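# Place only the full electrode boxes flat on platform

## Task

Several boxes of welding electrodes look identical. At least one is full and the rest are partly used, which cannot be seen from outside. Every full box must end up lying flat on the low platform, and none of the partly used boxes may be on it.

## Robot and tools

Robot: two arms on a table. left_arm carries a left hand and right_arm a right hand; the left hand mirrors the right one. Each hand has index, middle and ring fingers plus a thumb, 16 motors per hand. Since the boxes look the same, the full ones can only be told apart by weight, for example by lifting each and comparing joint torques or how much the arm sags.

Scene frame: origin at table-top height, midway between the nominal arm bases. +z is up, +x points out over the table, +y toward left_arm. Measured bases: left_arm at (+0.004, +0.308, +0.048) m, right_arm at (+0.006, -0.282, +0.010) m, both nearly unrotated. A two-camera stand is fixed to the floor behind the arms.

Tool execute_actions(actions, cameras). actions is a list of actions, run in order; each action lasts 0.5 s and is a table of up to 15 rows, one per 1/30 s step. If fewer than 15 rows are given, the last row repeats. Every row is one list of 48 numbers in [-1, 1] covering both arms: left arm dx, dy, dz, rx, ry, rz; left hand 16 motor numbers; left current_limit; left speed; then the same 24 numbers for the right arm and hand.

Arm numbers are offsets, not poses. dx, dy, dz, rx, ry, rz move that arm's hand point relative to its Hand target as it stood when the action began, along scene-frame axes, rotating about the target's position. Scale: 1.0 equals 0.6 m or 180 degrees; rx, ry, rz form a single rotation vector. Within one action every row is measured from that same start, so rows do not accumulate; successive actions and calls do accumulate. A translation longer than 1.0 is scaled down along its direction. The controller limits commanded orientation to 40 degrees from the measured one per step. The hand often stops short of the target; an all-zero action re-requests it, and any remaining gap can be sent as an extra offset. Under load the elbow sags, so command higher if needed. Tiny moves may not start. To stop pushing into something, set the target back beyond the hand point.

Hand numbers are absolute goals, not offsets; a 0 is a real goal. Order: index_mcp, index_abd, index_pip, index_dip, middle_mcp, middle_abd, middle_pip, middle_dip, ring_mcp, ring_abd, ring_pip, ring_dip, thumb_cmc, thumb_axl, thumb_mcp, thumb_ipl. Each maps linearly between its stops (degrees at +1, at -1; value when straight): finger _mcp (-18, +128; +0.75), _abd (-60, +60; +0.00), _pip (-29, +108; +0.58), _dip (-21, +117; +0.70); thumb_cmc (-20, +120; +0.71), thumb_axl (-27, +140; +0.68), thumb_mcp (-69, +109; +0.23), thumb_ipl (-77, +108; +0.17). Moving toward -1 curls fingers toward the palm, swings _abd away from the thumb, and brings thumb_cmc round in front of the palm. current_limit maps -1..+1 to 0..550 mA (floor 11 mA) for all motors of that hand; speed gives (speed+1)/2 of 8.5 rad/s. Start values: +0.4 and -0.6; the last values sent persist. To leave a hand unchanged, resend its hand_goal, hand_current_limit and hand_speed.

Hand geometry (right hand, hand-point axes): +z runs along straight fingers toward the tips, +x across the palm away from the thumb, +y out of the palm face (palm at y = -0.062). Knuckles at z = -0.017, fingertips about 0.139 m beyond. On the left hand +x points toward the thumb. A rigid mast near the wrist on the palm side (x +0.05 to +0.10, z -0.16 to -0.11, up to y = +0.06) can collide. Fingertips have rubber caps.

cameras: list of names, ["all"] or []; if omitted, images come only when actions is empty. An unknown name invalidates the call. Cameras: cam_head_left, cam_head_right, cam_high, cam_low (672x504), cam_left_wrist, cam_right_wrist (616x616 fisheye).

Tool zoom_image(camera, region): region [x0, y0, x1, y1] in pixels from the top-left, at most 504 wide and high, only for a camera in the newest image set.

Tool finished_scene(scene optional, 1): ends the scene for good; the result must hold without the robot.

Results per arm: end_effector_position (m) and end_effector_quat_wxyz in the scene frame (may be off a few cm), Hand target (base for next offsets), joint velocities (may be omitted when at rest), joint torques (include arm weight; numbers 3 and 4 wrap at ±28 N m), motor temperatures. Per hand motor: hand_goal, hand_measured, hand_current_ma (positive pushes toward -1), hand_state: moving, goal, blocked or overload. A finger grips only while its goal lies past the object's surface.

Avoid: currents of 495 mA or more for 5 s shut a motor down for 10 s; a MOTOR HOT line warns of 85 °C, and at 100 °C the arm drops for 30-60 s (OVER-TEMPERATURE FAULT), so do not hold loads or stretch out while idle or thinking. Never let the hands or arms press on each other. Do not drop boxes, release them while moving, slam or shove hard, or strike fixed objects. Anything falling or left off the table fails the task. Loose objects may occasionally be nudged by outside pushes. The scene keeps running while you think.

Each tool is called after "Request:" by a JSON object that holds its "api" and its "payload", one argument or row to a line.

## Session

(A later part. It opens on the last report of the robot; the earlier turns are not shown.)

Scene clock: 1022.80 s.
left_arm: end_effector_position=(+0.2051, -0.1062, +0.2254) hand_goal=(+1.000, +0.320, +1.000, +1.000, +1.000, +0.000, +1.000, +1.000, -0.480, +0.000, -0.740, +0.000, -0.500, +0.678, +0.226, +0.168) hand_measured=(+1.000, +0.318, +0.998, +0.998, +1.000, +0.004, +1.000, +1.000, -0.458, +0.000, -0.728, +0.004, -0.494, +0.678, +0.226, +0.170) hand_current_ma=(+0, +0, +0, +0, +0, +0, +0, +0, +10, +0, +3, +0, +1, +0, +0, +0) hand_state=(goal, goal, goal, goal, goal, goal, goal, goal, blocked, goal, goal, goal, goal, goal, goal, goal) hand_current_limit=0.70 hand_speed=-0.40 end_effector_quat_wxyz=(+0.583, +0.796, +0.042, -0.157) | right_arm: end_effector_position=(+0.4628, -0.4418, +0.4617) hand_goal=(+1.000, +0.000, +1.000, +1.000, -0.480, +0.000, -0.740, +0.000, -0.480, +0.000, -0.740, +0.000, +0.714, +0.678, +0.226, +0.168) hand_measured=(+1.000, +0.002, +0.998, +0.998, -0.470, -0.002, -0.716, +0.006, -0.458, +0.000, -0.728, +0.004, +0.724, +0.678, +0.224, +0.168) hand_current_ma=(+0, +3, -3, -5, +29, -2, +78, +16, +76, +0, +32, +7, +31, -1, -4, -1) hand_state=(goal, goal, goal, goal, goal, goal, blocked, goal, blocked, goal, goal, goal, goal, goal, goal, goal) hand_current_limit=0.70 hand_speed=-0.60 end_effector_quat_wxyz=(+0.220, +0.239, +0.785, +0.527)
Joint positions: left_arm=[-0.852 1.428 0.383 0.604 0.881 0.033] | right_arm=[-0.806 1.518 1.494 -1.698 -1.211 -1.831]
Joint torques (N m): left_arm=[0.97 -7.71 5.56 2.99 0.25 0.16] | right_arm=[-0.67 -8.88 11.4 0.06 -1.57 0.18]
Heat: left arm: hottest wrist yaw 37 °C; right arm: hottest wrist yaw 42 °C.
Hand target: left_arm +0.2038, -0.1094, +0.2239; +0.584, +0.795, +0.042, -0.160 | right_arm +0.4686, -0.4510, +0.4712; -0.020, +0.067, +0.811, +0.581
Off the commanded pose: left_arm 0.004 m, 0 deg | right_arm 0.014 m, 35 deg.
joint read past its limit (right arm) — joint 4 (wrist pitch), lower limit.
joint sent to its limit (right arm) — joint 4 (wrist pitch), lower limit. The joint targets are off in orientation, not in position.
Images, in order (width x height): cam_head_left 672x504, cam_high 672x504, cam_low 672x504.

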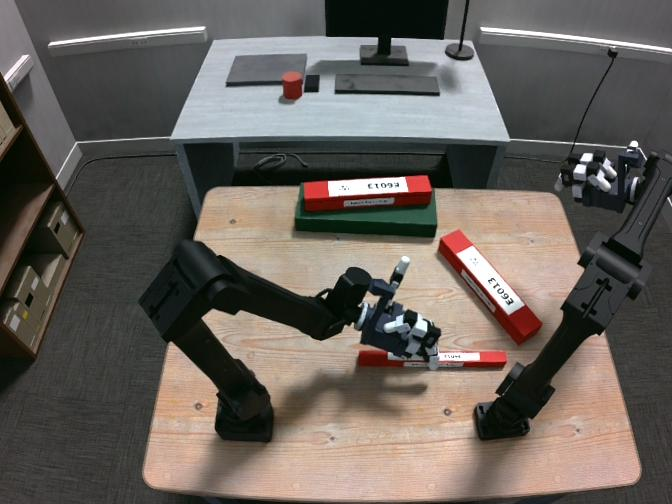

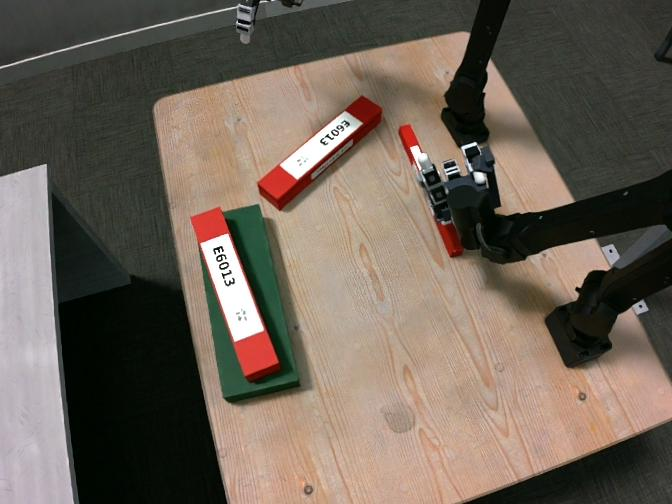

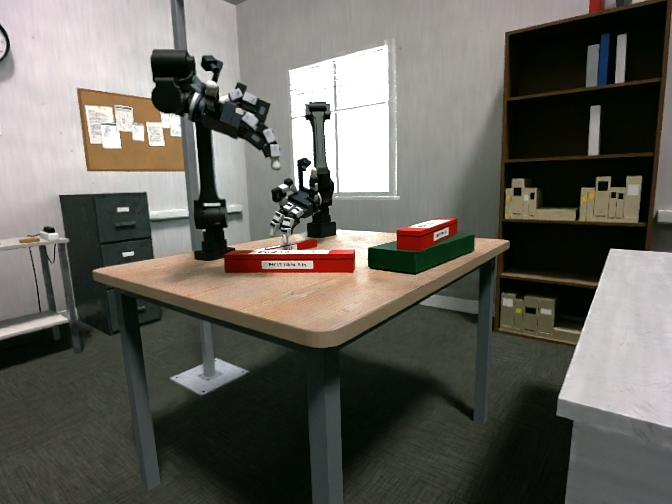

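Request:
{"api": "execute_actions", "payload": {
  "actions": [
    [[0,0,-0.03,0,0,0,1,0.32,1,1,1,0,1,1,-0.48,0,-0.74,0,-0.5,0.678,0.226,0.168,0.7,-0.4,0,0,0,0,0,0,1,0,1,1,-0.48,0,-0.74,0,-0.48,0,-0.74,0,0.714,0.678,0.226,0.168,0.7,-0.6],[0,0,-0.058,0,0,0,1,0.32,1,1,1,0,1,1,-0.48,0,-0.74,0,-0.5,0.678,0.226,0.168,0.7,-0.4,0,0,0,0,0,0,1,0,1,1,-0.48,0,-0.74,0,-0.48,0,-0.74,0,0.714,0.678,0.226,0.168,0.7,-0.6]]
  ],
  "cameras": ["cam_head_left","cam_high","cam_low"]
}}

Request:
{"api": "zoom_image", "payload": {
  "camera": "cam_head_left",
  "region": [330, 230, 530, 390]
}}

Request:
{"api": "zoom_image", "payload": {
  "camera": "cam_low",
  "region": [200, 170, 380, 290]
}}

Scene clock: 1024.33 s.
left_arm: end_effector_position=(+0.2069, -0.1077, +0.1936) hand_goal=(+1.000, +0.320, +1.000, +1.000, +1.000, +0.000, +1.000, +1.000, -0.480, +0.000, -0.740, +0.000, -0.500, +0.678, +0.226, +0.168) hand_measured=(+1.000, +0.324, +0.998, +0.998, +1.000, +0.004, +1.000, +1.000, -0.458, +0.000, -0.728, +0.004, -0.494, +0.678, +0.226, +0.170) hand_current_ma=(+0, +0, +0, +0, +0, +0, +0, +0, +10, +0, +3, +0, +1, +0, +0, +0) hand_state=(goal, goal, goal, goal, goal, goal, goal, goal, blocked, goal, goal, goal, goal, goal, goal, goal) hand_current_limit=0.70 hand_speed=-0.40 end_effector_quat_wxyz=(+0.585, +0.795, +0.041, -0.154) | right_arm: end_effector_position=(+0.4628, -0.4418, +0.4617) hand_goal=(+1.000, +0.000, +1.000, +1.000, -0.480, +0.000, -0.740, +0.000, -0.480, +0.000, -0.740, +0.000, +0.714, +0.678, +0.226, +0.168) hand_measured=(+1.000, +0.002, +0.998, +0.998, -0.470, -0.002, -0.716, +0.006, -0.458, +0.000, -0.728, +0.004, +0.724, +0.678, +0.224, +0.168) hand_current_ma=(+0, +3, -3, -5, +29, -2, +78, +16, +76, +0, +32, +7, +31, -1, -4, -1) hand_state=(goal, goal, goal, goal, goal, goal, blocked, goal, blocked, goal, goal, goal, goal, goal, goal, goal) hand_current_limit=0.70 hand_speed=-0.60 end_effector_quat_wxyz=(+0.220, +0.239, +0.785, +0.527)
Joint positions: left_arm=[-0.852 1.581 0.372 0.777 0.878 0.033] | right_arm=[-0.806 1.518 1.494 -1.698 -1.211 -1.831]
Joint torques (N m): left_arm=[1.03 -8.23 4.15 3.06 0.38 0.16] | right_arm=[-0.62 -8.94 11.4 0.05 -1.57 0.17]
Heat: left arm: hottest wrist yaw 36 °C; right arm: hottest wrist yaw 42 °C.
Hand target: left_arm +0.2038, -0.1094, +0.1891; +0.584, +0.795, +0.042, -0.160 | right_arm +0.4686, -0.4510, +0.4712; -0.020, +0.067, +0.811, +0.581
Off the commanded pose: left_arm 0.006 m, 1 deg | right_arm 0.014 m, 35 deg.
joint read past its limit (right arm) — joint 4 (wrist pitch), lower limit.
joint sent to its limit (right arm) — joint 4 (wrist pitch), lower limit. The joint targets are off in orientation, not in position.
Images, in order (width x height): cam_head_left 672x504, cam_high 672x504, cam_low 672x504.

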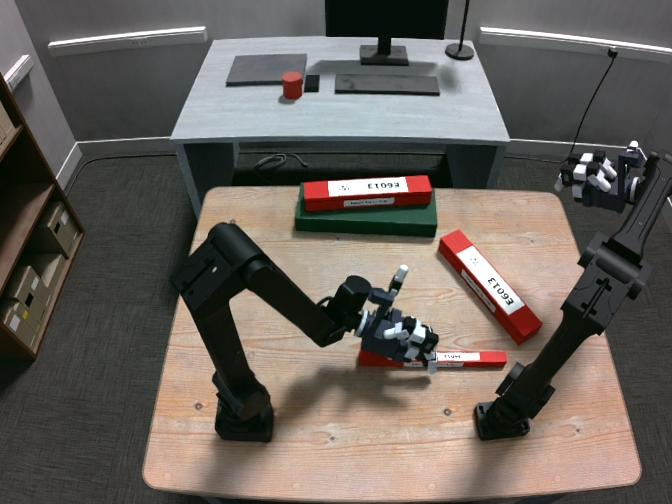

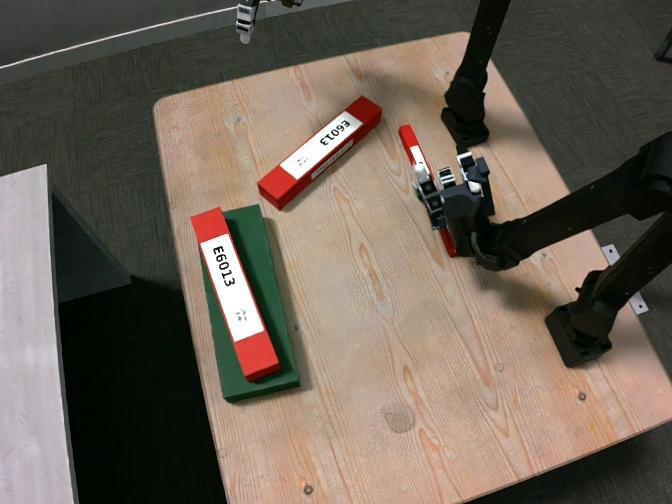

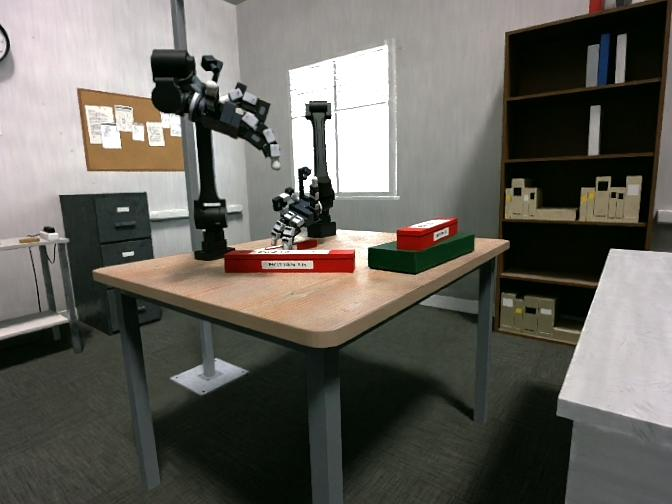

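Scaled by 2.520.

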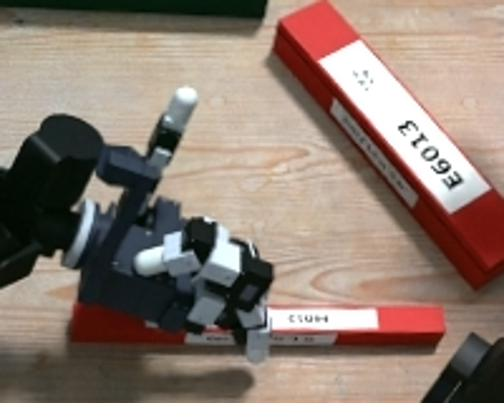

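Scaled by 2.800.

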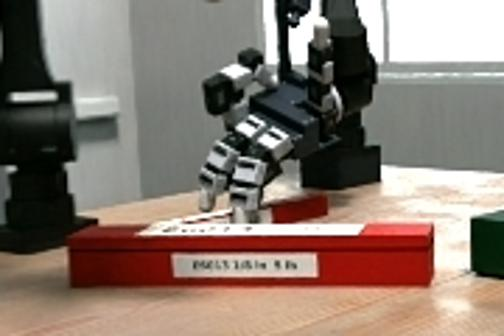

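Request:
{"api": "execute_actions", "payload": {
  "actions": [
    [[0,0,-0.004,0,0,0,1,-0.4,1,1,1,0.2,1,1,-0.48,0,-0.74,0,-0.5,0.678,0.226,0.168,0.78,-0.6,0,0,0,0,0,0,1,0,1,1,-0.48,0,-0.74,0,-0.48,0,-0.74,0,0.714,0.678,0.226,0.168,0.7,-0.6]],
    [[0,0,0,0,0,0,1,-0.4,1,1,1,0.2,1,1,-0.48,0,-0.74,0,-0.5,0.678,0.226,0.168,0.78,-0.6,0,0,0,0,0,0,1,0,1,1,-0.48,0,-0.74,0,-0.48,0,-0.74,0,0.714,0.678,0.226,0.168,0.7,-0.6]]
  ],
  "cameras": ["cam_head_left","cam_high"]
}}

Request:
{"api": "zoom_image", "payload": {
  "camera": "cam_head_left",
  "region": [330, 230, 530, 390]
}}

Request:
{"api": "zoom_image", "payload": {
  "camera": "cam_high",
  "region": [360, 80, 540, 280]
}}

Scene clock: 1027.93 s.
left_arm: end_effector_position=(+0.2078, -0.1078, +0.1927) hand_goal=(+1.000, -0.400, +1.000, +1.000, +1.000, +0.200, +1.000, +1.000, -0.480, +0.000, -0.740, +0.000, -0.500, +0.678, +0.226, +0.168) hand_measured=(+1.000, +0.152, +0.996, +0.996, +1.000, +0.116, +1.000, +1.000, -0.458, +0.000, -0.728, +0.004, -0.494, +0.678, +0.226, +0.170) hand_current_ma=(+0, +489, +0, +0, +0, -87, +0, +0, +10, +0, +3, +0, +1, +0, +0, +0) hand_state=(goal, blocked, goal, goal, goal, blocked, goal, goal, blocked, goal, goal, goal, goal, goal, goal, goal) hand_current_limit=0.78 hand_speed=-0.60 end_effector_quat_wxyz=(+0.587, +0.794, +0.041, -0.151) | right_arm: end_effector_position=(+0.4628, -0.4418, +0.4617) hand_goal=(+1.000, +0.000, +1.000, +1.000, -0.480, +0.000, -0.740, +0.000, -0.480, +0.000, -0.740, +0.000, +0.714, +0.678, +0.226, +0.168) hand_measured=(+1.000, +0.002, +0.998, +0.998, -0.470, -0.002, -0.716, +0.006, -0.458, +0.000, -0.728, +0.004, +0.724, +0.678, +0.224, +0.168) hand_current_ma=(+0, +3, -3, -5, +29, -2, +78, +16, +76, +0, +32, +7, +31, -1, -4, -1) hand_state=(goal, goal, goal, goal, goal, goal, blocked, goal, blocked, goal, goal, goal, goal, goal, goal, goal) hand_current_limit=0.70 hand_speed=-0.60 end_effector_quat_wxyz=(+0.220, +0.239, +0.785, +0.527)
Joint positions: left_arm=[-0.852 1.59 0.372 0.792 0.874 0.033] | right_arm=[-0.806 1.518 1.494 -1.698 -1.211 -1.831]
Joint torques (N m): left_arm=[0.85 -8.12 4.03 2.99 0.53 0.14] | right_arm=[-0.62 -8.94 11.38 0.06 -1.57 0.18]
Heat: left arm: hottest wrist yaw 36 °C; right arm: hottest wrist yaw 42 °C.
Hand target: left_arm +0.2038, -0.1094, +0.1868; +0.584, +0.795, +0.042, -0.160 | right_arm +0.4686, -0.4510, +0.4712; -0.020, +0.067, +0.811, +0.581
Off the commanded pose: left_arm 0.007 m, 1 deg | right_arm 0.014 m, 35 deg.
joint read past its limit (right arm) — joint 4 (wrist pitch), lower limit.
joint sent to its limit (right arm) — joint 4 (wrist pitch), lower limit. The joint targets are off in orientation, not in position.
Images, in order (width x height): cam_head_left 672x504, cam_high 672x504.

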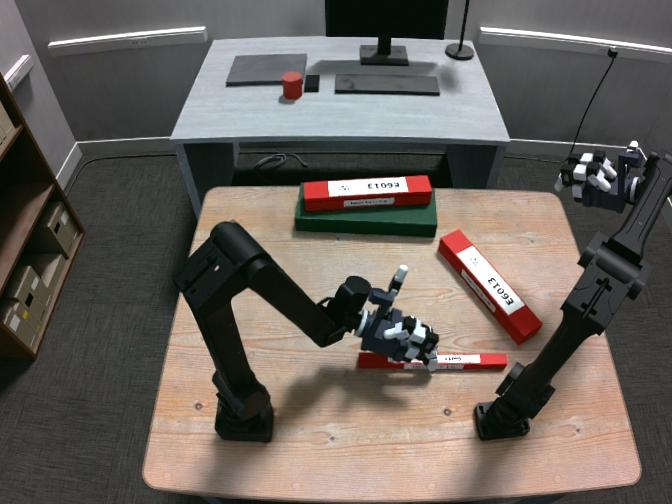

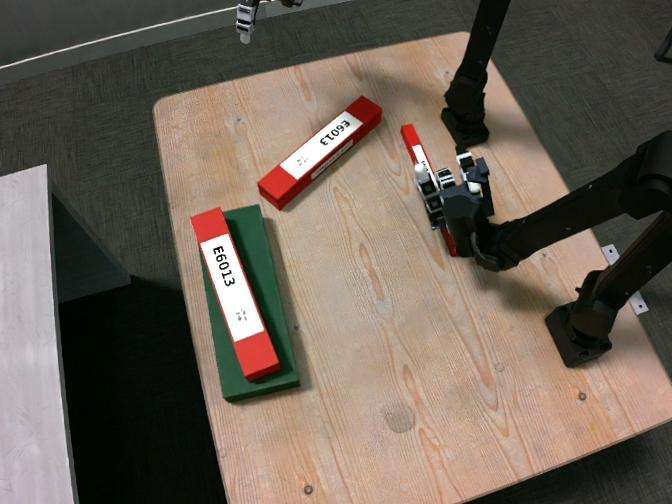

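Scaled by 2.520.

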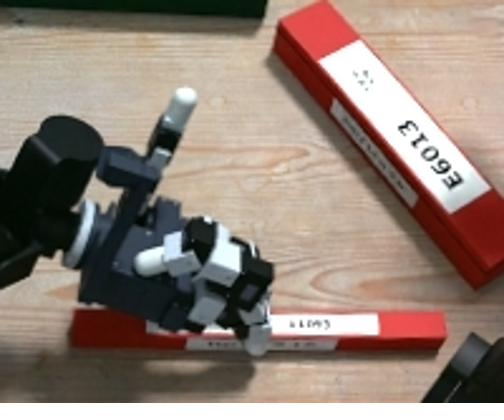

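Scaled by 2.520.

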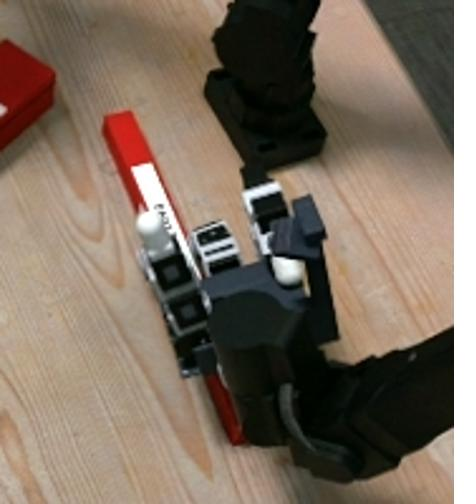

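Request:
{"api": "execute_actions", "payload": {
  "actions": [
    [[0,0,0.018,0,0,0,1,-0.4,1,1,1,0.2,1,1,-0.48,0,-0.74,0,-0.5,0.678,0.226,0.168,0.78,-0.6,0,0,0,0,0,0,1,0,1,1,-0.48,0,-0.74,0,-0.48,0,-0.74,0,0.714,0.678,0.226,0.168,0.7,-0.6]],
    [[0,0,0.018,0,0,0,1,-0.4,1,1,1,0.2,1,1,-0.48,0,-0.74,0,-0.5,0.678,0.226,0.168,0.78,-0.6,0,0,0,0,0,0,1,0,1,1,-0.48,0,-0.74,0,-0.48,0,-0.74,0,0.714,0.678,0.226,0.168,0.7,-0.6]],
    [[0,0,0.018,0,0,0,1,-0.4,1,1,1,0.2,1,1,-0.48,0,-0.74,0,-0.5,0.678,0.226,0.168,0.78,-0.6,0,0,0,0,0,0,1,0,1,1,-0.48,0,-0.74,0,-0.48,0,-0.74,0,0.714,0.678,0.226,0.168,0.7,-0.6]]
  ]
}}

Request:
{"api": "execute_actions", "payload": {
  "actions": [
    [[0,0,0.018,0,0,0,1,-0.4,1,1,1,0.2,1,1,-0.48,0,-0.74,0,-0.5,0.678,0.226,0.168,0.78,-0.6,0,0,0,0,0,0,1,0,1,1,-0.48,0,-0.74,0,-0.48,0,-0.74,0,0.714,0.678,0.226,0.168,0.7,-0.6]]
  ]
}}

Request:
{"api": "execute_actions", "payload": {
  "actions": [
    [[0,0,0.018,0,0,0,1,-0.4,1,1,1,0.2,1,1,-0.48,0,-0.74,0,-0.5,0.678,0.226,0.168,0.78,-0.6,0,0,0,0,0,0,1,0,1,1,-0.48,0,-0.74,0,-0.48,0,-0.74,0,0.714,0.678,0.226,0.168,0.7,-0.6]]
  ],
  "cameras": ["cam_head_left","cam_high","cam_low"]
}}

Request:
{"api": "zoom_image", "payload": {
  "camera": "cam_head_left",
  "region": [330, 230, 530, 390]
}}

Request:
{"api": "zoom_image", "payload": {
  "camera": "cam_low",
  "region": [200, 170, 380, 290]
}}

Scene clock: 1031.30 s.
left_arm: end_effector_position=(+0.2052, -0.1052, +0.2113) hand_goal=(+1.000, -0.400, +1.000, +1.000, +1.000, +0.200, +1.000, +1.000, -0.480, +0.000, -0.740, +0.000, -0.500, +0.678, +0.226, +0.168) hand_measured=(+1.000, -0.108, +0.996, +0.996, +1.000, +0.122, +1.000, +1.000, -0.458, +0.000, -0.728, +0.004, -0.494, +0.678, +0.226, +0.170) hand_current_ma=(+0, +489, +0, +0, +0, -75, +0, +0, +10, +0, +3, +0, +1, +0, +0, +0) hand_state=(goal, blocked, goal, goal, goal, blocked, goal, goal, blocked, goal, goal, goal, goal, goal, goal, goal) hand_current_limit=0.78 hand_speed=-0.60 end_effector_quat_wxyz=(+0.581, +0.798, +0.046, -0.157) | right_arm: end_effector_position=(+0.4628, -0.4418, +0.4617) hand_goal=(+1.000, +0.000, +1.000, +1.000, -0.480, +0.000, -0.740, +0.000, -0.480, +0.000, -0.740, +0.000, +0.714, +0.678, +0.226, +0.168) hand_measured=(+1.000, +0.002, +0.998, +0.998, -0.470, -0.002, -0.716, +0.006, -0.458, +0.000, -0.728, +0.004, +0.724, +0.678, +0.224, +0.168) hand_current_ma=(+0, +3, -3, -5, +29, -2, +78, +16, +76, +0, +32, +7, +31, -1, -4, -1) hand_state=(goal, goal, goal, goal, goal, goal, blocked, goal, blocked, goal, goal, goal, goal, goal, goal, goal) hand_current_limit=0.70 hand_speed=-0.60 end_effector_quat_wxyz=(+0.220, +0.239, +0.785, +0.527)
Joint positions: left_arm=[-0.852 1.478 0.372 0.66 0.876 0.031] | right_arm=[-0.806 1.518 1.494 -1.698 -1.211 -1.831]
Joint torques (N m): left_arm=[0.91 -9.99 5.7 1.92 0.46 0.15] | right_arm=[-0.67 -8.94 11.41 0.06 -1.56 0.18]
Heat: left arm: hottest wrist yaw 36 °C; right arm: hottest wrist yaw 42 °C.
Hand target: left_arm +0.2038, -0.1094, +0.2193; +0.584, +0.794, +0.042, -0.160 | right_arm +0.4686, -0.4510, +0.4712; -0.020, +0.067, +0.811, +0.581
Off the commanded pose: left_arm 0.009 m, 1 deg | right_arm 0.014 m, 35 deg.
joint read past its limit (right arm) — joint 4 (wrist pitch), lower limit.
joint sent to its limit (right arm) — joint 4 (wrist pitch), lower limit. The joint targets are off in orientation, not in position.

Scene clock: 1032.03 s.
left_arm: end_effector_position=(+0.2038, -0.1037, +0.2178) hand_goal=(+1.000, -0.400, +1.000, +1.000, +1.000, +0.200, +1.000, +1.000, -0.480, +0.000, -0.740, +0.000, -0.500, +0.678, +0.226, +0.168) hand_measured=(+1.000, -0.108, +0.996, +0.996, +1.000, +0.122, +1.000, +1.000, -0.458, +0.000, -0.728, +0.004, -0.494, +0.678, +0.226, +0.170) hand_current_ma=(+0, +489, +0, +0, +0, -75, +0, +0, +10, +0, +3, +0, +1, +0, +0, +0) hand_state=(goal, blocked, goal, goal, goal, blocked, goal, goal, blocked, goal, goal, goal, goal, goal, goal, goal) hand_current_limit=0.78 hand_speed=-0.60 end_effector_quat_wxyz=(+0.577, +0.799, +0.049, -0.160) | right_arm: end_effector_position=(+0.4628, -0.4418, +0.4617) hand_goal=(+1.000, +0.000, +1.000, +1.000, -0.480, +0.000, -0.740, +0.000, -0.480, +0.000, -0.740, +0.000, +0.714, +0.678, +0.226, +0.168) hand_measured=(+1.000, +0.002, +0.998, +0.998, -0.470, -0.002, -0.716, +0.006, -0.458, +0.000, -0.728, +0.004, +0.724, +0.678, +0.224, +0.168) hand_current_ma=(+0, +3, -3, -5, +29, -2, +78, +16, +76, +0, +32, +7, +31, -1, -4, -1) hand_state=(goal, goal, goal, goal, goal, goal, blocked, goal, blocked, goal, goal, goal, goal, goal, goal, goal) hand_current_limit=0.70 hand_speed=-0.60 end_effector_quat_wxyz=(+0.220, +0.239, +0.785, +0.527)
Joint positions: left_arm=[-0.853 1.435 0.372 0.607 0.876 0.029] | right_arm=[-0.806 1.518 1.494 -1.698 -1.211 -1.831]
Joint torques (N m): left_arm=[0.91 -9.93 6.49 1.98 0.48 0.17] | right_arm=[-0.62 -8.94 11.38 0.06 -1.56 0.17]
Heat: left arm: hottest wrist yaw 36 °C; right arm: hottest wrist yaw 42 °C.
Hand target: left_arm +0.2038, -0.1095, +0.2301; +0.584, +0.794, +0.042, -0.160 | right_arm +0.4686, -0.4510, +0.4712; -0.020, +0.067, +0.811, +0.581
Off the commanded pose: left_arm 0.014 m, 1 deg | right_arm 0.014 m, 35 deg.
joint read past its limit (right arm) — joint 4 (wrist pitch), lower limit.
joint sent to its limit (right arm) — joint 4 (wrist pitch), lower limit. The joint targets are off in orientation, not in position.

Scene clock: 1032.77 s.
left_arm: end_effector_position=(+0.2021, -0.1017, +0.2252) hand_goal=(+1.000, -0.400, +1.000, +1.000, +1.000, +0.200, +1.000, +1.000, -0.480, +0.000, -0.740, +0.000, -0.500, +0.678, +0.226, +0.168) hand_measured=(+1.000, -0.108, +0.996, +0.996, +1.000, +0.122, +1.000, +1.000, -0.458, +0.000, -0.728, +0.004, -0.494, +0.678, +0.226, +0.170) hand_current_ma=(+0, +489, +0, +0, +0, -75, +0, +0, +10, +0, +3, +0, +1, +0, +0, +0) hand_state=(goal, blocked, goal, goal, goal, blocked, goal, goal, blocked, goal, goal, goal, goal, goal, goal, goal) hand_current_limit=0.78 hand_speed=-0.60 end_effector_quat_wxyz=(+0.575, +0.800, +0.051, -0.162) | right_arm: end_effector_position=(+0.4628, -0.4418, +0.4617) hand_goal=(+1.000, +0.000, +1.000, +1.000, -0.480, +0.000, -0.740, +0.000, -0.480, +0.000, -0.740, +0.000, +0.714, +0.678, +0.226, +0.168) hand_measured=(+1.000, +0.002, +0.998, +0.998, -0.470, -0.002, -0.716, +0.006, -0.458, +0.000, -0.728, +0.004, +0.724, +0.678, +0.224, +0.168) hand_current_ma=(+0, +3, -3, -5, +29, -2, +78, +16, +76, +0, +32, +7, +31, -1, -4, -1) hand_state=(goal, goal, goal, goal, goal, goal, blocked, goal, blocked, goal, goal, goal, goal, goal, goal, goal) hand_current_limit=0.70 hand_speed=-0.60 end_effector_quat_wxyz=(+0.220, +0.239, +0.785, +0.527)
Joint positions: left_arm=[-0.853 1.39 0.372 0.554 0.876 0.028] | right_arm=[-0.806 1.518 1.494 -1.698 -1.211 -1.831]
Joint torques (N m): left_arm=[0.91 -9.52 7.41 1.96 0.48 0.19] | right_arm=[-0.67 -8.94 11.4 0.06 -1.57 0.18]
Heat: left arm: hottest wrist yaw 36 °C; right arm: hottest wrist yaw 42 °C.
Hand target: left_arm +0.2038, -0.1095, +0.2407; +0.584, +0.795, +0.042, -0.160 | right_arm +0.4686, -0.4510, +0.4712; -0.020, +0.067, +0.811, +0.581
Off the commanded pose: left_arm 0.018 m, 2 deg | right_arm 0.014 m, 35 deg.
joint read past its limit (right arm) — joint 4 (wrist pitch), lower limit.
joint sent to its limit (right arm) — joint 4 (wrist pitch), lower limit. The joint targets are off in orientation, not in position.
Images, in order (width x height): cam_head_left 672x504, cam_high 672x504, cam_low 672x504.

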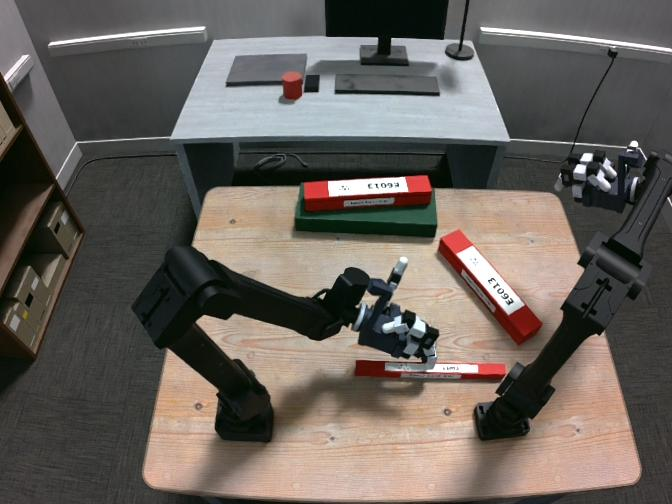

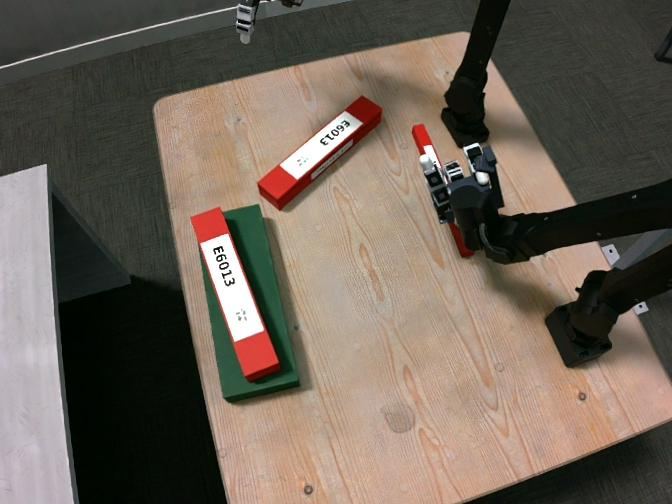

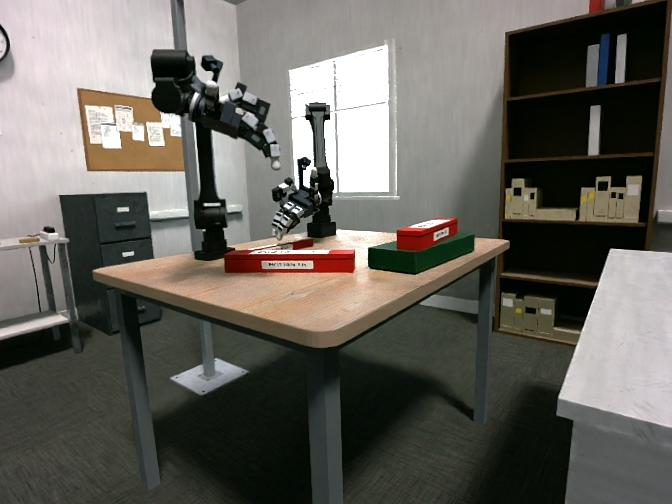

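Scaled by 2.520.

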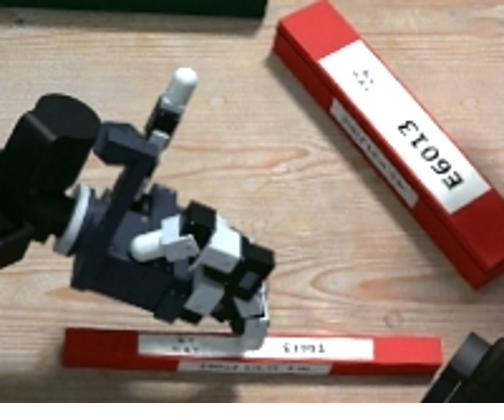

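Scaled by 2.800.

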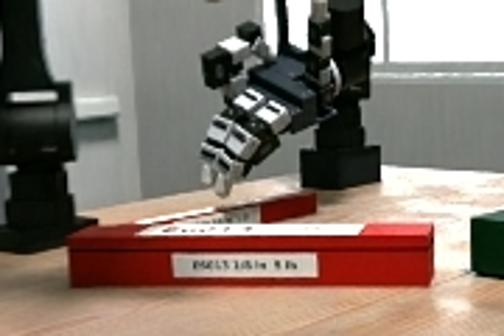

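Request:
{"api": "execute_actions", "payload": {
  "actions": [
    [[-0.03,0,0.05,0,-0.05,0.009,1,0.25,1,1,1,-0.25,1,1,-0.48,0,-0.74,0,-0.5,0.678,0.226,0.168,0.7,-0.4,0,0,0,0,0,0,1,0,1,1,-0.48,0,-0.74,0,-0.48,0,-0.74,0,0.714,0.678,0.226,0.168,0.7,-0.6]],
    [[-0.05,0,0.0,0,-0.05,0.009,1,0.25,1,1,1,-0.25,1,1,-0.48,0,-0.74,0,-0.5,0.678,0.226,0.168,0.7,-0.4,0,0,0,0,0,0,1,0,1,1,-0.48,0,-0.74,0,-0.48,0,-0.74,0,0.714,0.678,0.226,0.168,0.7,-0.6]],
    [[-0.037,0,0.0,0,0,0,1,0.25,1,1,1,-0.25,1,1,-0.48,0,-0.74,0,-0.5,0.678,0.226,0.168,0.7,-0.4,0,0,0,0,0,0,1,0,1,1,-0.48,0,-0.74,0,-0.48,0,-0.74,0,0.714,0.678,0.226,0.168,0.7,-0.6]]
  ],
  "cameras": ["cam_head_left","cam_high","cam_low"]
}}

Request:
{"api": "zoom_image", "payload": {
  "camera": "cam_head_left",
  "region": [330, 230, 530, 390]
}}

Request:
{"api": "zoom_image", "payload": {
  "camera": "cam_low",
  "region": [200, 170, 380, 290]
}}

Request:
{"api": "zoom_image", "payload": {
  "camera": "cam_high",
  "region": [360, 80, 540, 280]
}}

Scene clock: 1039.57 s.
left_arm: end_effector_position=(+0.1366, -0.1099, +0.2601) hand_goal=(+1.000, +0.250, +1.000, +1.000, +1.000, -0.250, +1.000, +1.000, -0.480, +0.000, -0.740, +0.000, -0.500, +0.678, +0.226, +0.168) hand_measured=(+1.000, +0.248, +0.998, +0.998, +1.000, -0.246, +1.000, +1.000, -0.458, +0.000, -0.728, +0.004, -0.496, +0.678, +0.226, +0.170) hand_current_ma=(+0, +0, +0, +0, +0, +0, +0, +0, +10, +0, +3, +0, +0, +0, +0, +0) hand_state=(goal, goal, goal, goal, goal, goal, goal, goal, blocked, goal, goal, goal, goal, goal, goal, goal) hand_current_limit=0.70 hand_speed=-0.40 end_effector_quat_wxyz=(+0.576, +0.817, -0.024, -0.020) | right_arm: end_effector_position=(+0.4628, -0.4418, +0.4617) hand_goal=(+1.000, +0.000, +1.000, +1.000, -0.480, +0.000, -0.740, +0.000, -0.480, +0.000, -0.740, +0.000, +0.714, +0.678, +0.226, +0.168) hand_measured=(+1.000, +0.002, +0.998, +0.998, -0.470, -0.002, -0.716, +0.006, -0.458, +0.000, -0.728, +0.004, +0.724, +0.678, +0.224, +0.168) hand_current_ma=(+0, +3, -3, -5, +29, -2, +78, +16, +76, +0, +32, +7, +31, -1, -4, -1) hand_state=(goal, goal, goal, goal, goal, goal, blocked, goal, blocked, goal, goal, goal, goal, goal, goal, goal) hand_current_limit=0.70 hand_speed=-0.60 end_effector_quat_wxyz=(+0.220, +0.239, +0.785, +0.527)
Joint positions: left_arm=[-1.073 1.166 0.318 0.45 0.527 0.205] | right_arm=[-0.806 1.518 1.494 -1.698 -1.211 -1.831]
Joint torques (N m): left_arm=[1.03 -7.71 6.67 3.3 0.1 0.11] | right_arm=[-0.62 -9 11.38 0.06 -1.57 0.18]
Heat: left arm: hottest wrist yaw 36 °C; right arm: hottest wrist yaw 42 °C.
Hand target: left_arm +0.1337, -0.1094, +0.2709; +0.588, +0.808, -0.028, -0.017 | right_arm +0.4686, -0.4510, +0.4712; -0.020, +0.067, +0.811, +0.581
Off the commanded pose: left_arm 0.011 m, 2 deg | right_arm 0.014 m, 35 deg.
joint read past its limit (right arm) — joint 4 (wrist pitch), lower limit.
joint sent to its limit (right arm) — joint 4 (wrist pitch), lower limit. The joint targets are off in orientation, not in position.
Images, in order (width x height): cam_head_left 672x504, cam_high 672x504, cam_low 672x504.

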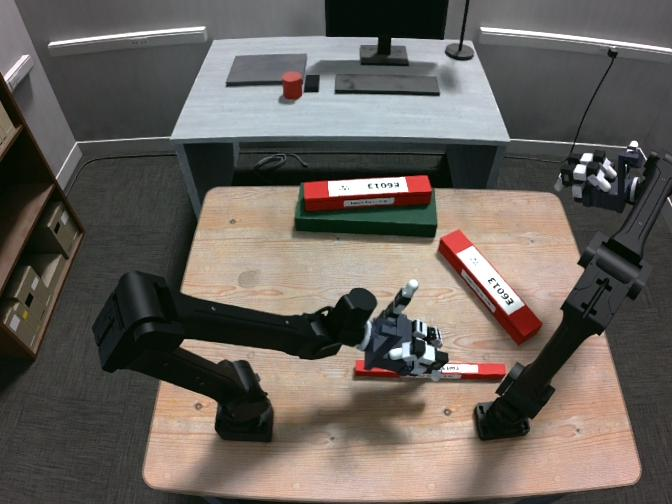

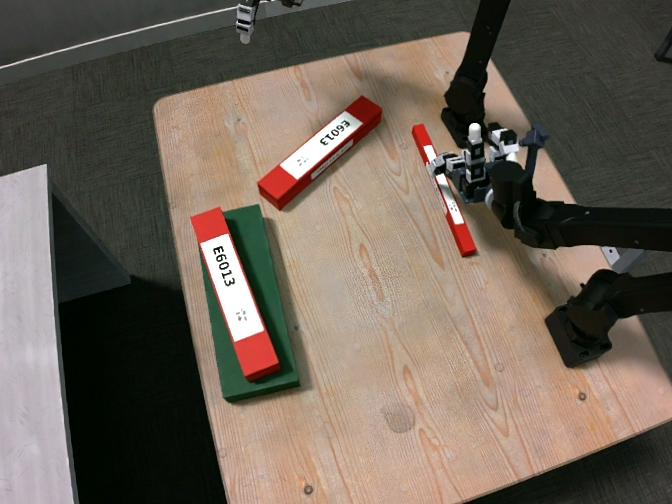

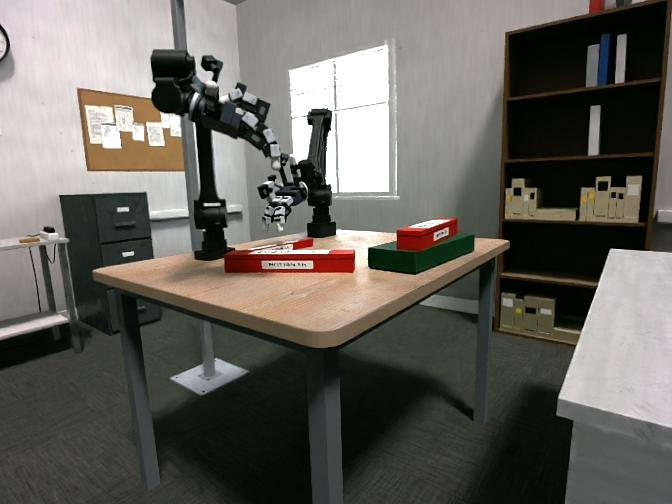

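Scaled by 2.520.

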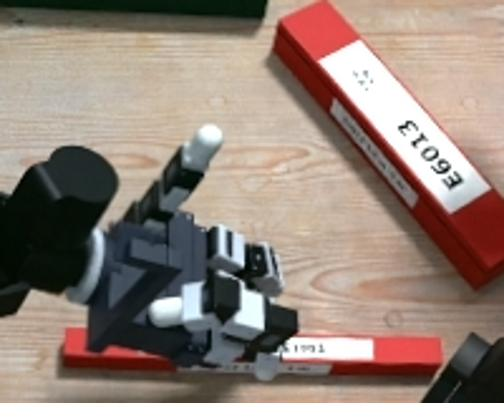

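Scaled by 2.800.

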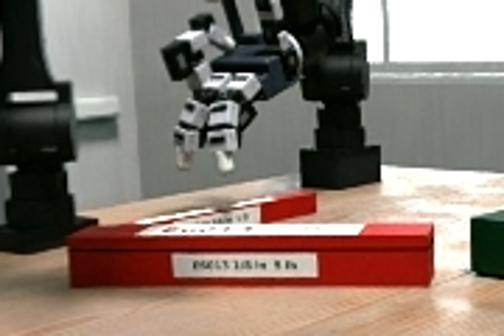

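Scaled by 2.520.

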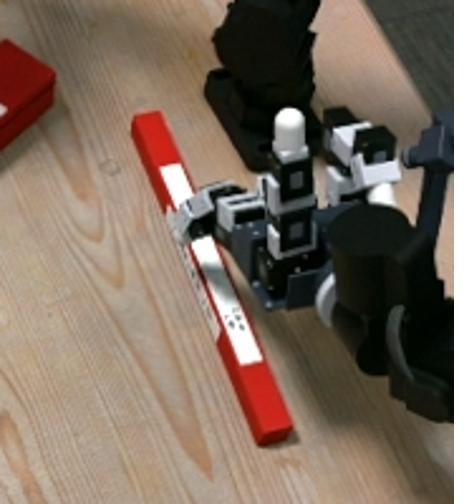

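Request:
{"api": "execute_actions", "payload": {
  "actions": [
    [[-0.004,0.008,-0.05,0,0,0,1,0.25,1,1,1,-0.25,1,1,-0.48,0,-0.74,0,-0.5,0.678,0.226,0.168,0.7,-0.4,0,0,0,0,0,0,1,0,1,1,-0.48,0,-0.74,0,-0.48,0,-0.74,0,0.714,0.678,0.226,0.168,0.7,-0.6]],
    [[0,0,-0.035,0,0,0,1,0.25,1,1,1,-0.25,1,1,-0.48,0,-0.74,0,-0.5,0.678,0.226,0.168,0.7,-0.4,0,0,0,0,0,0,1,0,1,1,-0.48,0,-0.74,0,-0.48,0,-0.74,0,0.714,0.678,0.226,0.168,0.7,-0.6]]
  ],
  "cameras": ["cam_head_left","cam_high","cam_low"]
}}

Request:
{"api": "zoom_image", "payload": {
  "camera": "cam_head_left",
  "region": [330, 230, 530, 390]
}}

Request:
{"api": "zoom_image", "payload": {
  "camera": "cam_low",
  "region": [200, 170, 380, 290]
}}

Request:
{"api": "zoom_image", "payload": {
  "camera": "cam_high",
  "region": [360, 80, 540, 280]
}}

Scene clock: 1041.80 s.
left_arm: end_effector_position=(+0.1329, -0.1029, +0.2211) hand_goal=(+1.000, +0.250, +1.000, +1.000, +1.000, -0.250, +1.000, +1.000, -0.480, +0.000, -0.740, +0.000, -0.500, +0.678, +0.226, +0.168) hand_measured=(+1.000, +0.248, +0.998, +0.998, +1.000, -0.246, +1.000, +1.000, -0.458, +0.000, -0.728, +0.004, -0.496, +0.678, +0.226, +0.170) hand_current_ma=(+0, +0, +0, +0, +0, +0, +0, +0, +10, +0, +3, +0, +0, +0, +0, +0) hand_state=(goal, goal, goal, goal, goal, goal, goal, goal, blocked, goal, goal, goal, goal, goal, goal, goal) hand_current_limit=0.70 hand_speed=-0.40 end_effector_quat_wxyz=(+0.586, +0.810, -0.028, -0.014) | right_arm: end_effector_position=(+0.4628, -0.4418, +0.4617) hand_goal=(+1.000, +0.000, +1.000, +1.000, -0.480, +0.000, -0.740, +0.000, -0.480, +0.000, -0.740, +0.000, +0.714, +0.678, +0.226, +0.168) hand_measured=(+1.000, +0.002, +0.998, +0.998, -0.470, -0.002, -0.716, +0.006, -0.458, +0.000, -0.728, +0.004, +0.724, +0.678, +0.224, +0.168) hand_current_ma=(+0, +3, -3, -5, +29, -2, +78, +16, +76, +0, +32, +7, +31, -1, -4, -1) hand_state=(goal, goal, goal, goal, goal, goal, blocked, goal, blocked, goal, goal, goal, goal, goal, goal, goal) hand_current_limit=0.70 hand_speed=-0.60 end_effector_quat_wxyz=(+0.220, +0.239, +0.785, +0.527)
Joint positions: left_arm=[-1.073 1.362 0.252 0.74 0.527 0.205] | right_arm=[-0.806 1.518 1.494 -1.698 -1.211 -1.831]
Joint torques (N m): left_arm=[0.97 -6.07 5.16 3.34 0.1 0.11] | right_arm=[-0.62 -8.94 11.38 0.05 -1.56 0.18]
Heat: left arm: hottest wrist yaw 36 °C; right arm: hottest wrist yaw 42 °C.
Hand target: left_arm +0.1313, -0.1047, +0.2199; +0.588, +0.808, -0.028, -0.017 | right_arm +0.4686, -0.4510, +0.4712; -0.020, +0.067, +0.811, +0.581
Off the commanded pose: left_arm 0.003 m, 0 deg | right_arm 0.014 m, 35 deg.
joint read past its limit (right arm) — joint 4 (wrist pitch), lower limit.
joint sent to its limit (right arm) — joint 4 (wrist pitch), lower limit. The joint targets are off in orientation, not in position.
Images, in order (width x height): cam_head_left 672x504, cam_high 672x504, cam_low 672x504.

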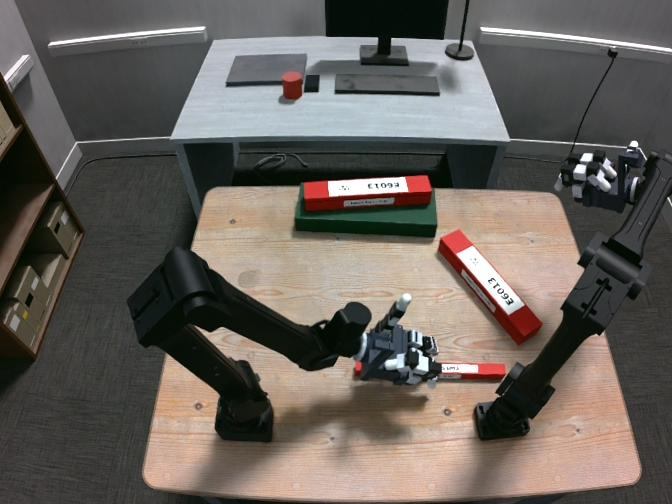

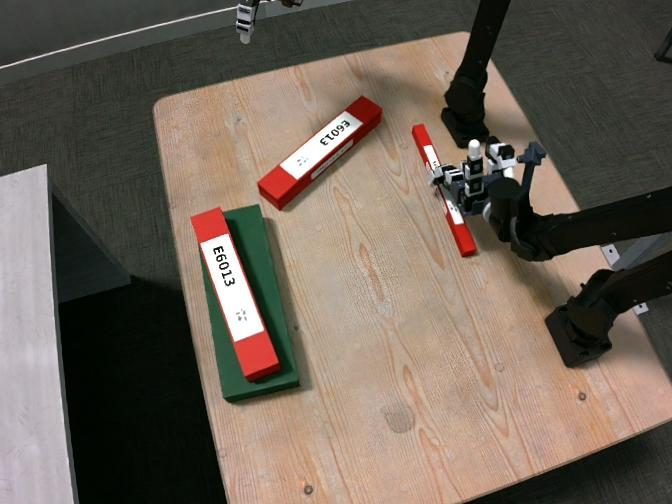

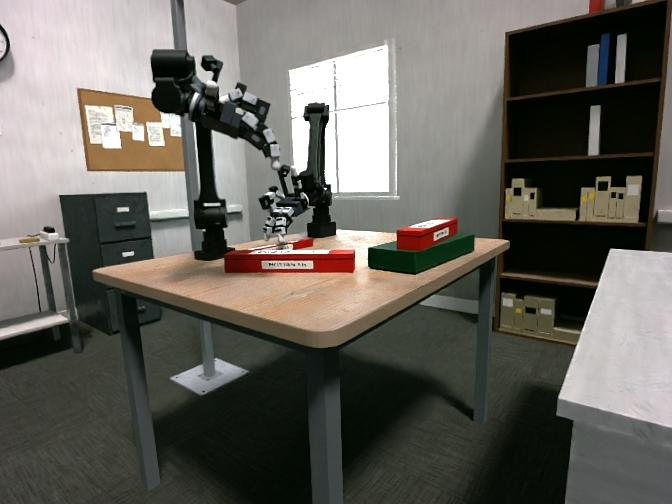

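Scaled by 2.520.

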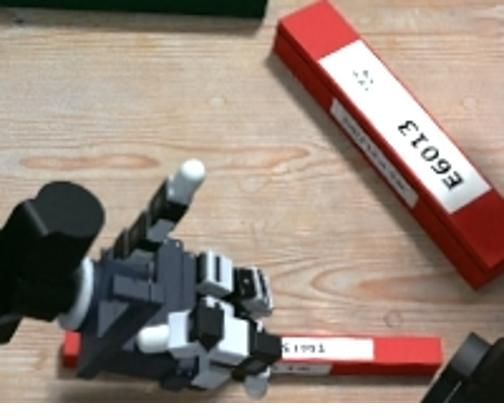

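Scaled by 2.800.

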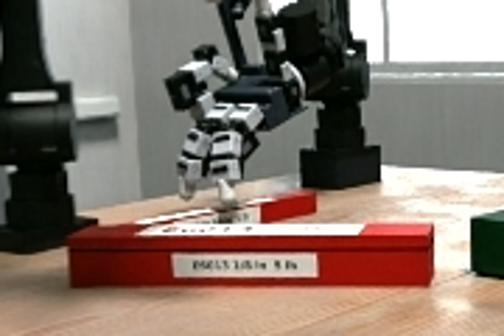

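Scaled by 2.520.

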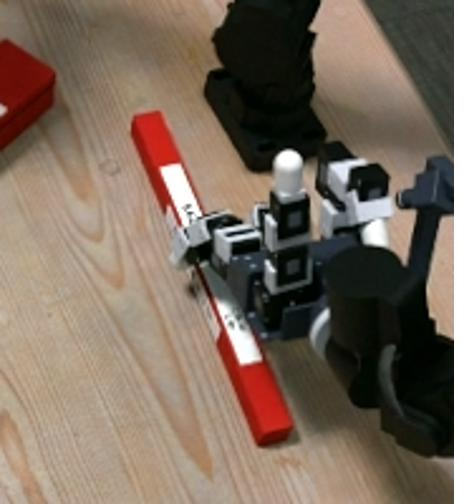

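Request:
{"api": "execute_actions", "payload": {
  "actions": [
    [[0,0,-0.03,0,0,0,1,0.25,1,1,1,-0.25,1,1,-0.48,0,-0.74,0,-0.5,0.678,0.226,0.168,0.7,-0.4,0,0,0,0,0,0,1,0,1,1,-0.48,0,-0.74,0,-0.48,0,-0.74,0,0.714,0.678,0.226,0.168,0.7,-0.6]],
    [[0,0,-0.03,0,0,0,1,0.25,1,1,1,-0.25,1,1,-0.48,0,-0.74,0,-0.5,0.678,0.226,0.168,0.7,-0.4,0,0,0,0,0,0,1,0,1,1,-0.48,0,-0.74,0,-0.48,0,-0.74,0,0.714,0.678,0.226,0.168,0.7,-0.6]]
  ],
  "cameras": ["cam_head_left","cam_high","cam_low"]
}}

Request:
{"api": "zoom_image", "payload": {
  "camera": "cam_head_left",
  "region": [330, 230, 530, 390]
}}

Request:
{"api": "zoom_image", "payload": {
  "camera": "cam_low",
  "region": [240, 190, 340, 260]
}}

Request:
{"api": "zoom_image", "payload": {
  "camera": "cam_high",
  "region": [400, 110, 500, 270]
}}

Scene clock: 1051.27 s.
left_arm: end_effector_position=(+0.1337, -0.1045, +0.1875) hand_goal=(+1.000, +0.250, +1.000, +1.000, +1.000, -0.250, +1.000, +1.000, -0.480, +0.000, -0.740, +0.000, -0.500, +0.678, +0.226, +0.168) hand_measured=(+1.000, +0.248, +1.000, +1.000, +1.000, -0.246, +1.000, +1.000, -0.458, +0.000, -0.728, +0.004, -0.496, +0.678, +0.226, +0.170) hand_current_ma=(+0, +0, +0, +0, +0, +0, +0, +0, +10, +0, +3, +0, +0, +0, +0, +0) hand_state=(goal, goal, goal, goal, goal, goal, goal, goal, blocked, goal, goal, goal, goal, goal, goal, goal) hand_current_limit=0.70 hand_speed=-0.40 end_effector_quat_wxyz=(+0.588, +0.808, -0.030, -0.012) | right_arm: end_effector_position=(+0.4628, -0.4418, +0.4617) hand_goal=(+1.000, +0.000, +1.000, +1.000, -0.480, +0.000, -0.740, +0.000, -0.480, +0.000, -0.740, +0.000, +0.714, +0.678, +0.226, +0.168) hand_measured=(+1.000, +0.002, +0.998, +0.998, -0.470, -0.002, -0.716, +0.006, -0.458, +0.000, -0.728, +0.004, +0.724, +0.678, +0.224, +0.168) hand_current_ma=(+0, +3, -3, -5, +29, -2, +78, +16, +76, +0, +32, +7, +31, -1, -4, -1) hand_state=(goal, goal, goal, goal, goal, goal, blocked, goal, blocked, goal, goal, goal, goal, goal, goal, goal) hand_current_limit=0.70 hand_speed=-0.60 end_effector_quat_wxyz=(+0.220, +0.239, +0.785, +0.527)
Joint positions: left_arm=[-1.073 1.575 0.242 0.968 0.527 0.205] | right_arm=[-0.806 1.518 1.494 -1.698 -1.211 -1.831]
Joint torques (N m): left_arm=[0.97 -7.18 3.3 3.38 0.09 0.11] | right_arm=[-0.67 -8.94 11.38 0.06 -1.56 0.17]
Heat: left arm: hottest wrist yaw 35 °C; right arm: hottest wrist yaw 41 °C.
Hand target: left_arm +0.1313, -0.1046, +0.1839; +0.588, +0.808, -0.028, -0.017 | right_arm +0.4686, -0.4510, +0.4712; -0.020, +0.067, +0.811, +0.581
Off the commanded pose: left_arm 0.004 m, 1 deg | right_arm 0.014 m, 35 deg.
joint read past its limit (right arm) — joint 4 (wrist pitch), lower limit.
joint sent to its limit (right arm) — joint 4 (wrist pitch), lower limit. The joint targets are off in orientation, not in position.
Images, in order (width x height): cam_head_left 672x504, cam_high 672x504, cam_low 672x504.

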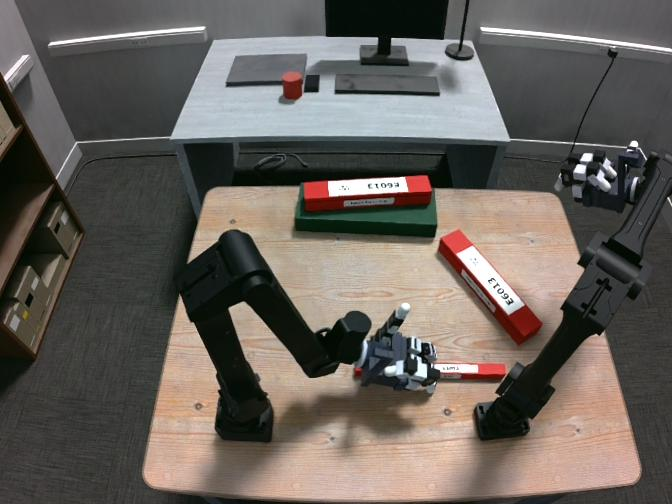

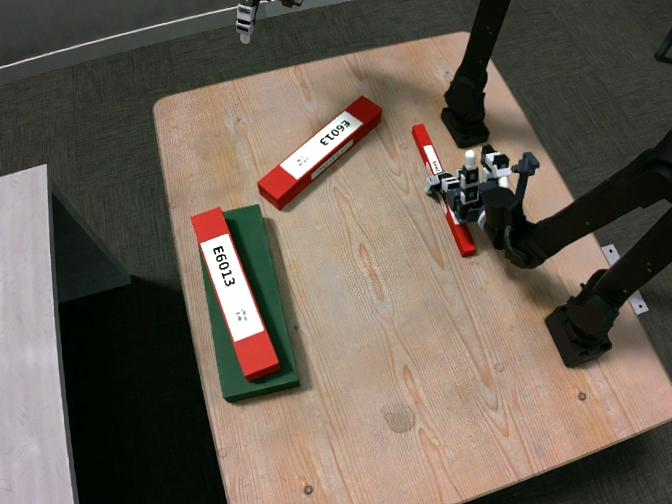

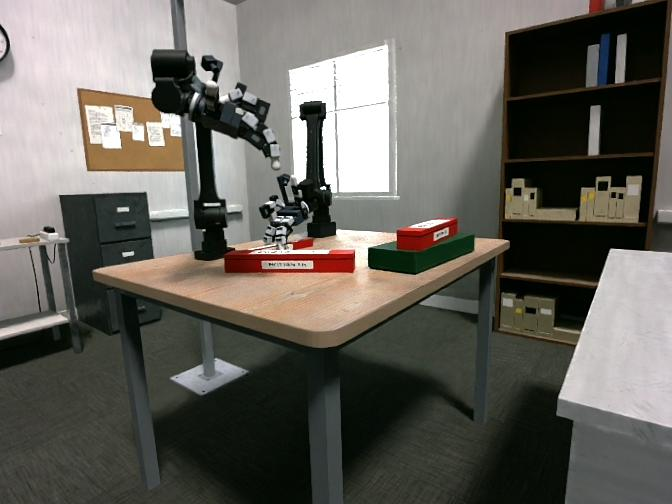

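Scaled by 2.520.

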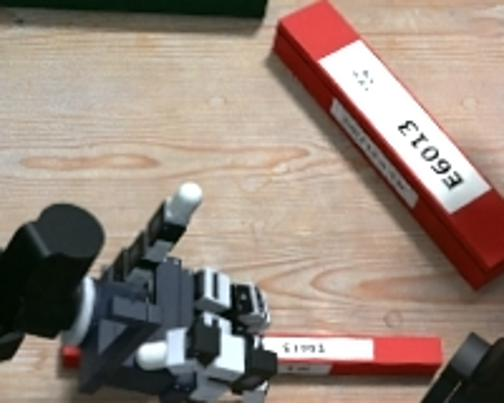

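Scaled by 5.040.

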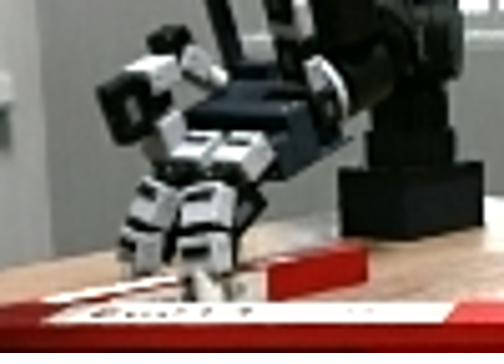

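Scaled by 3.150.

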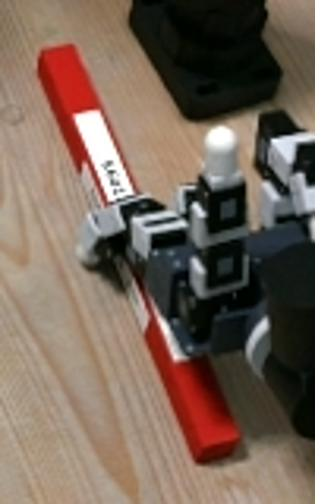

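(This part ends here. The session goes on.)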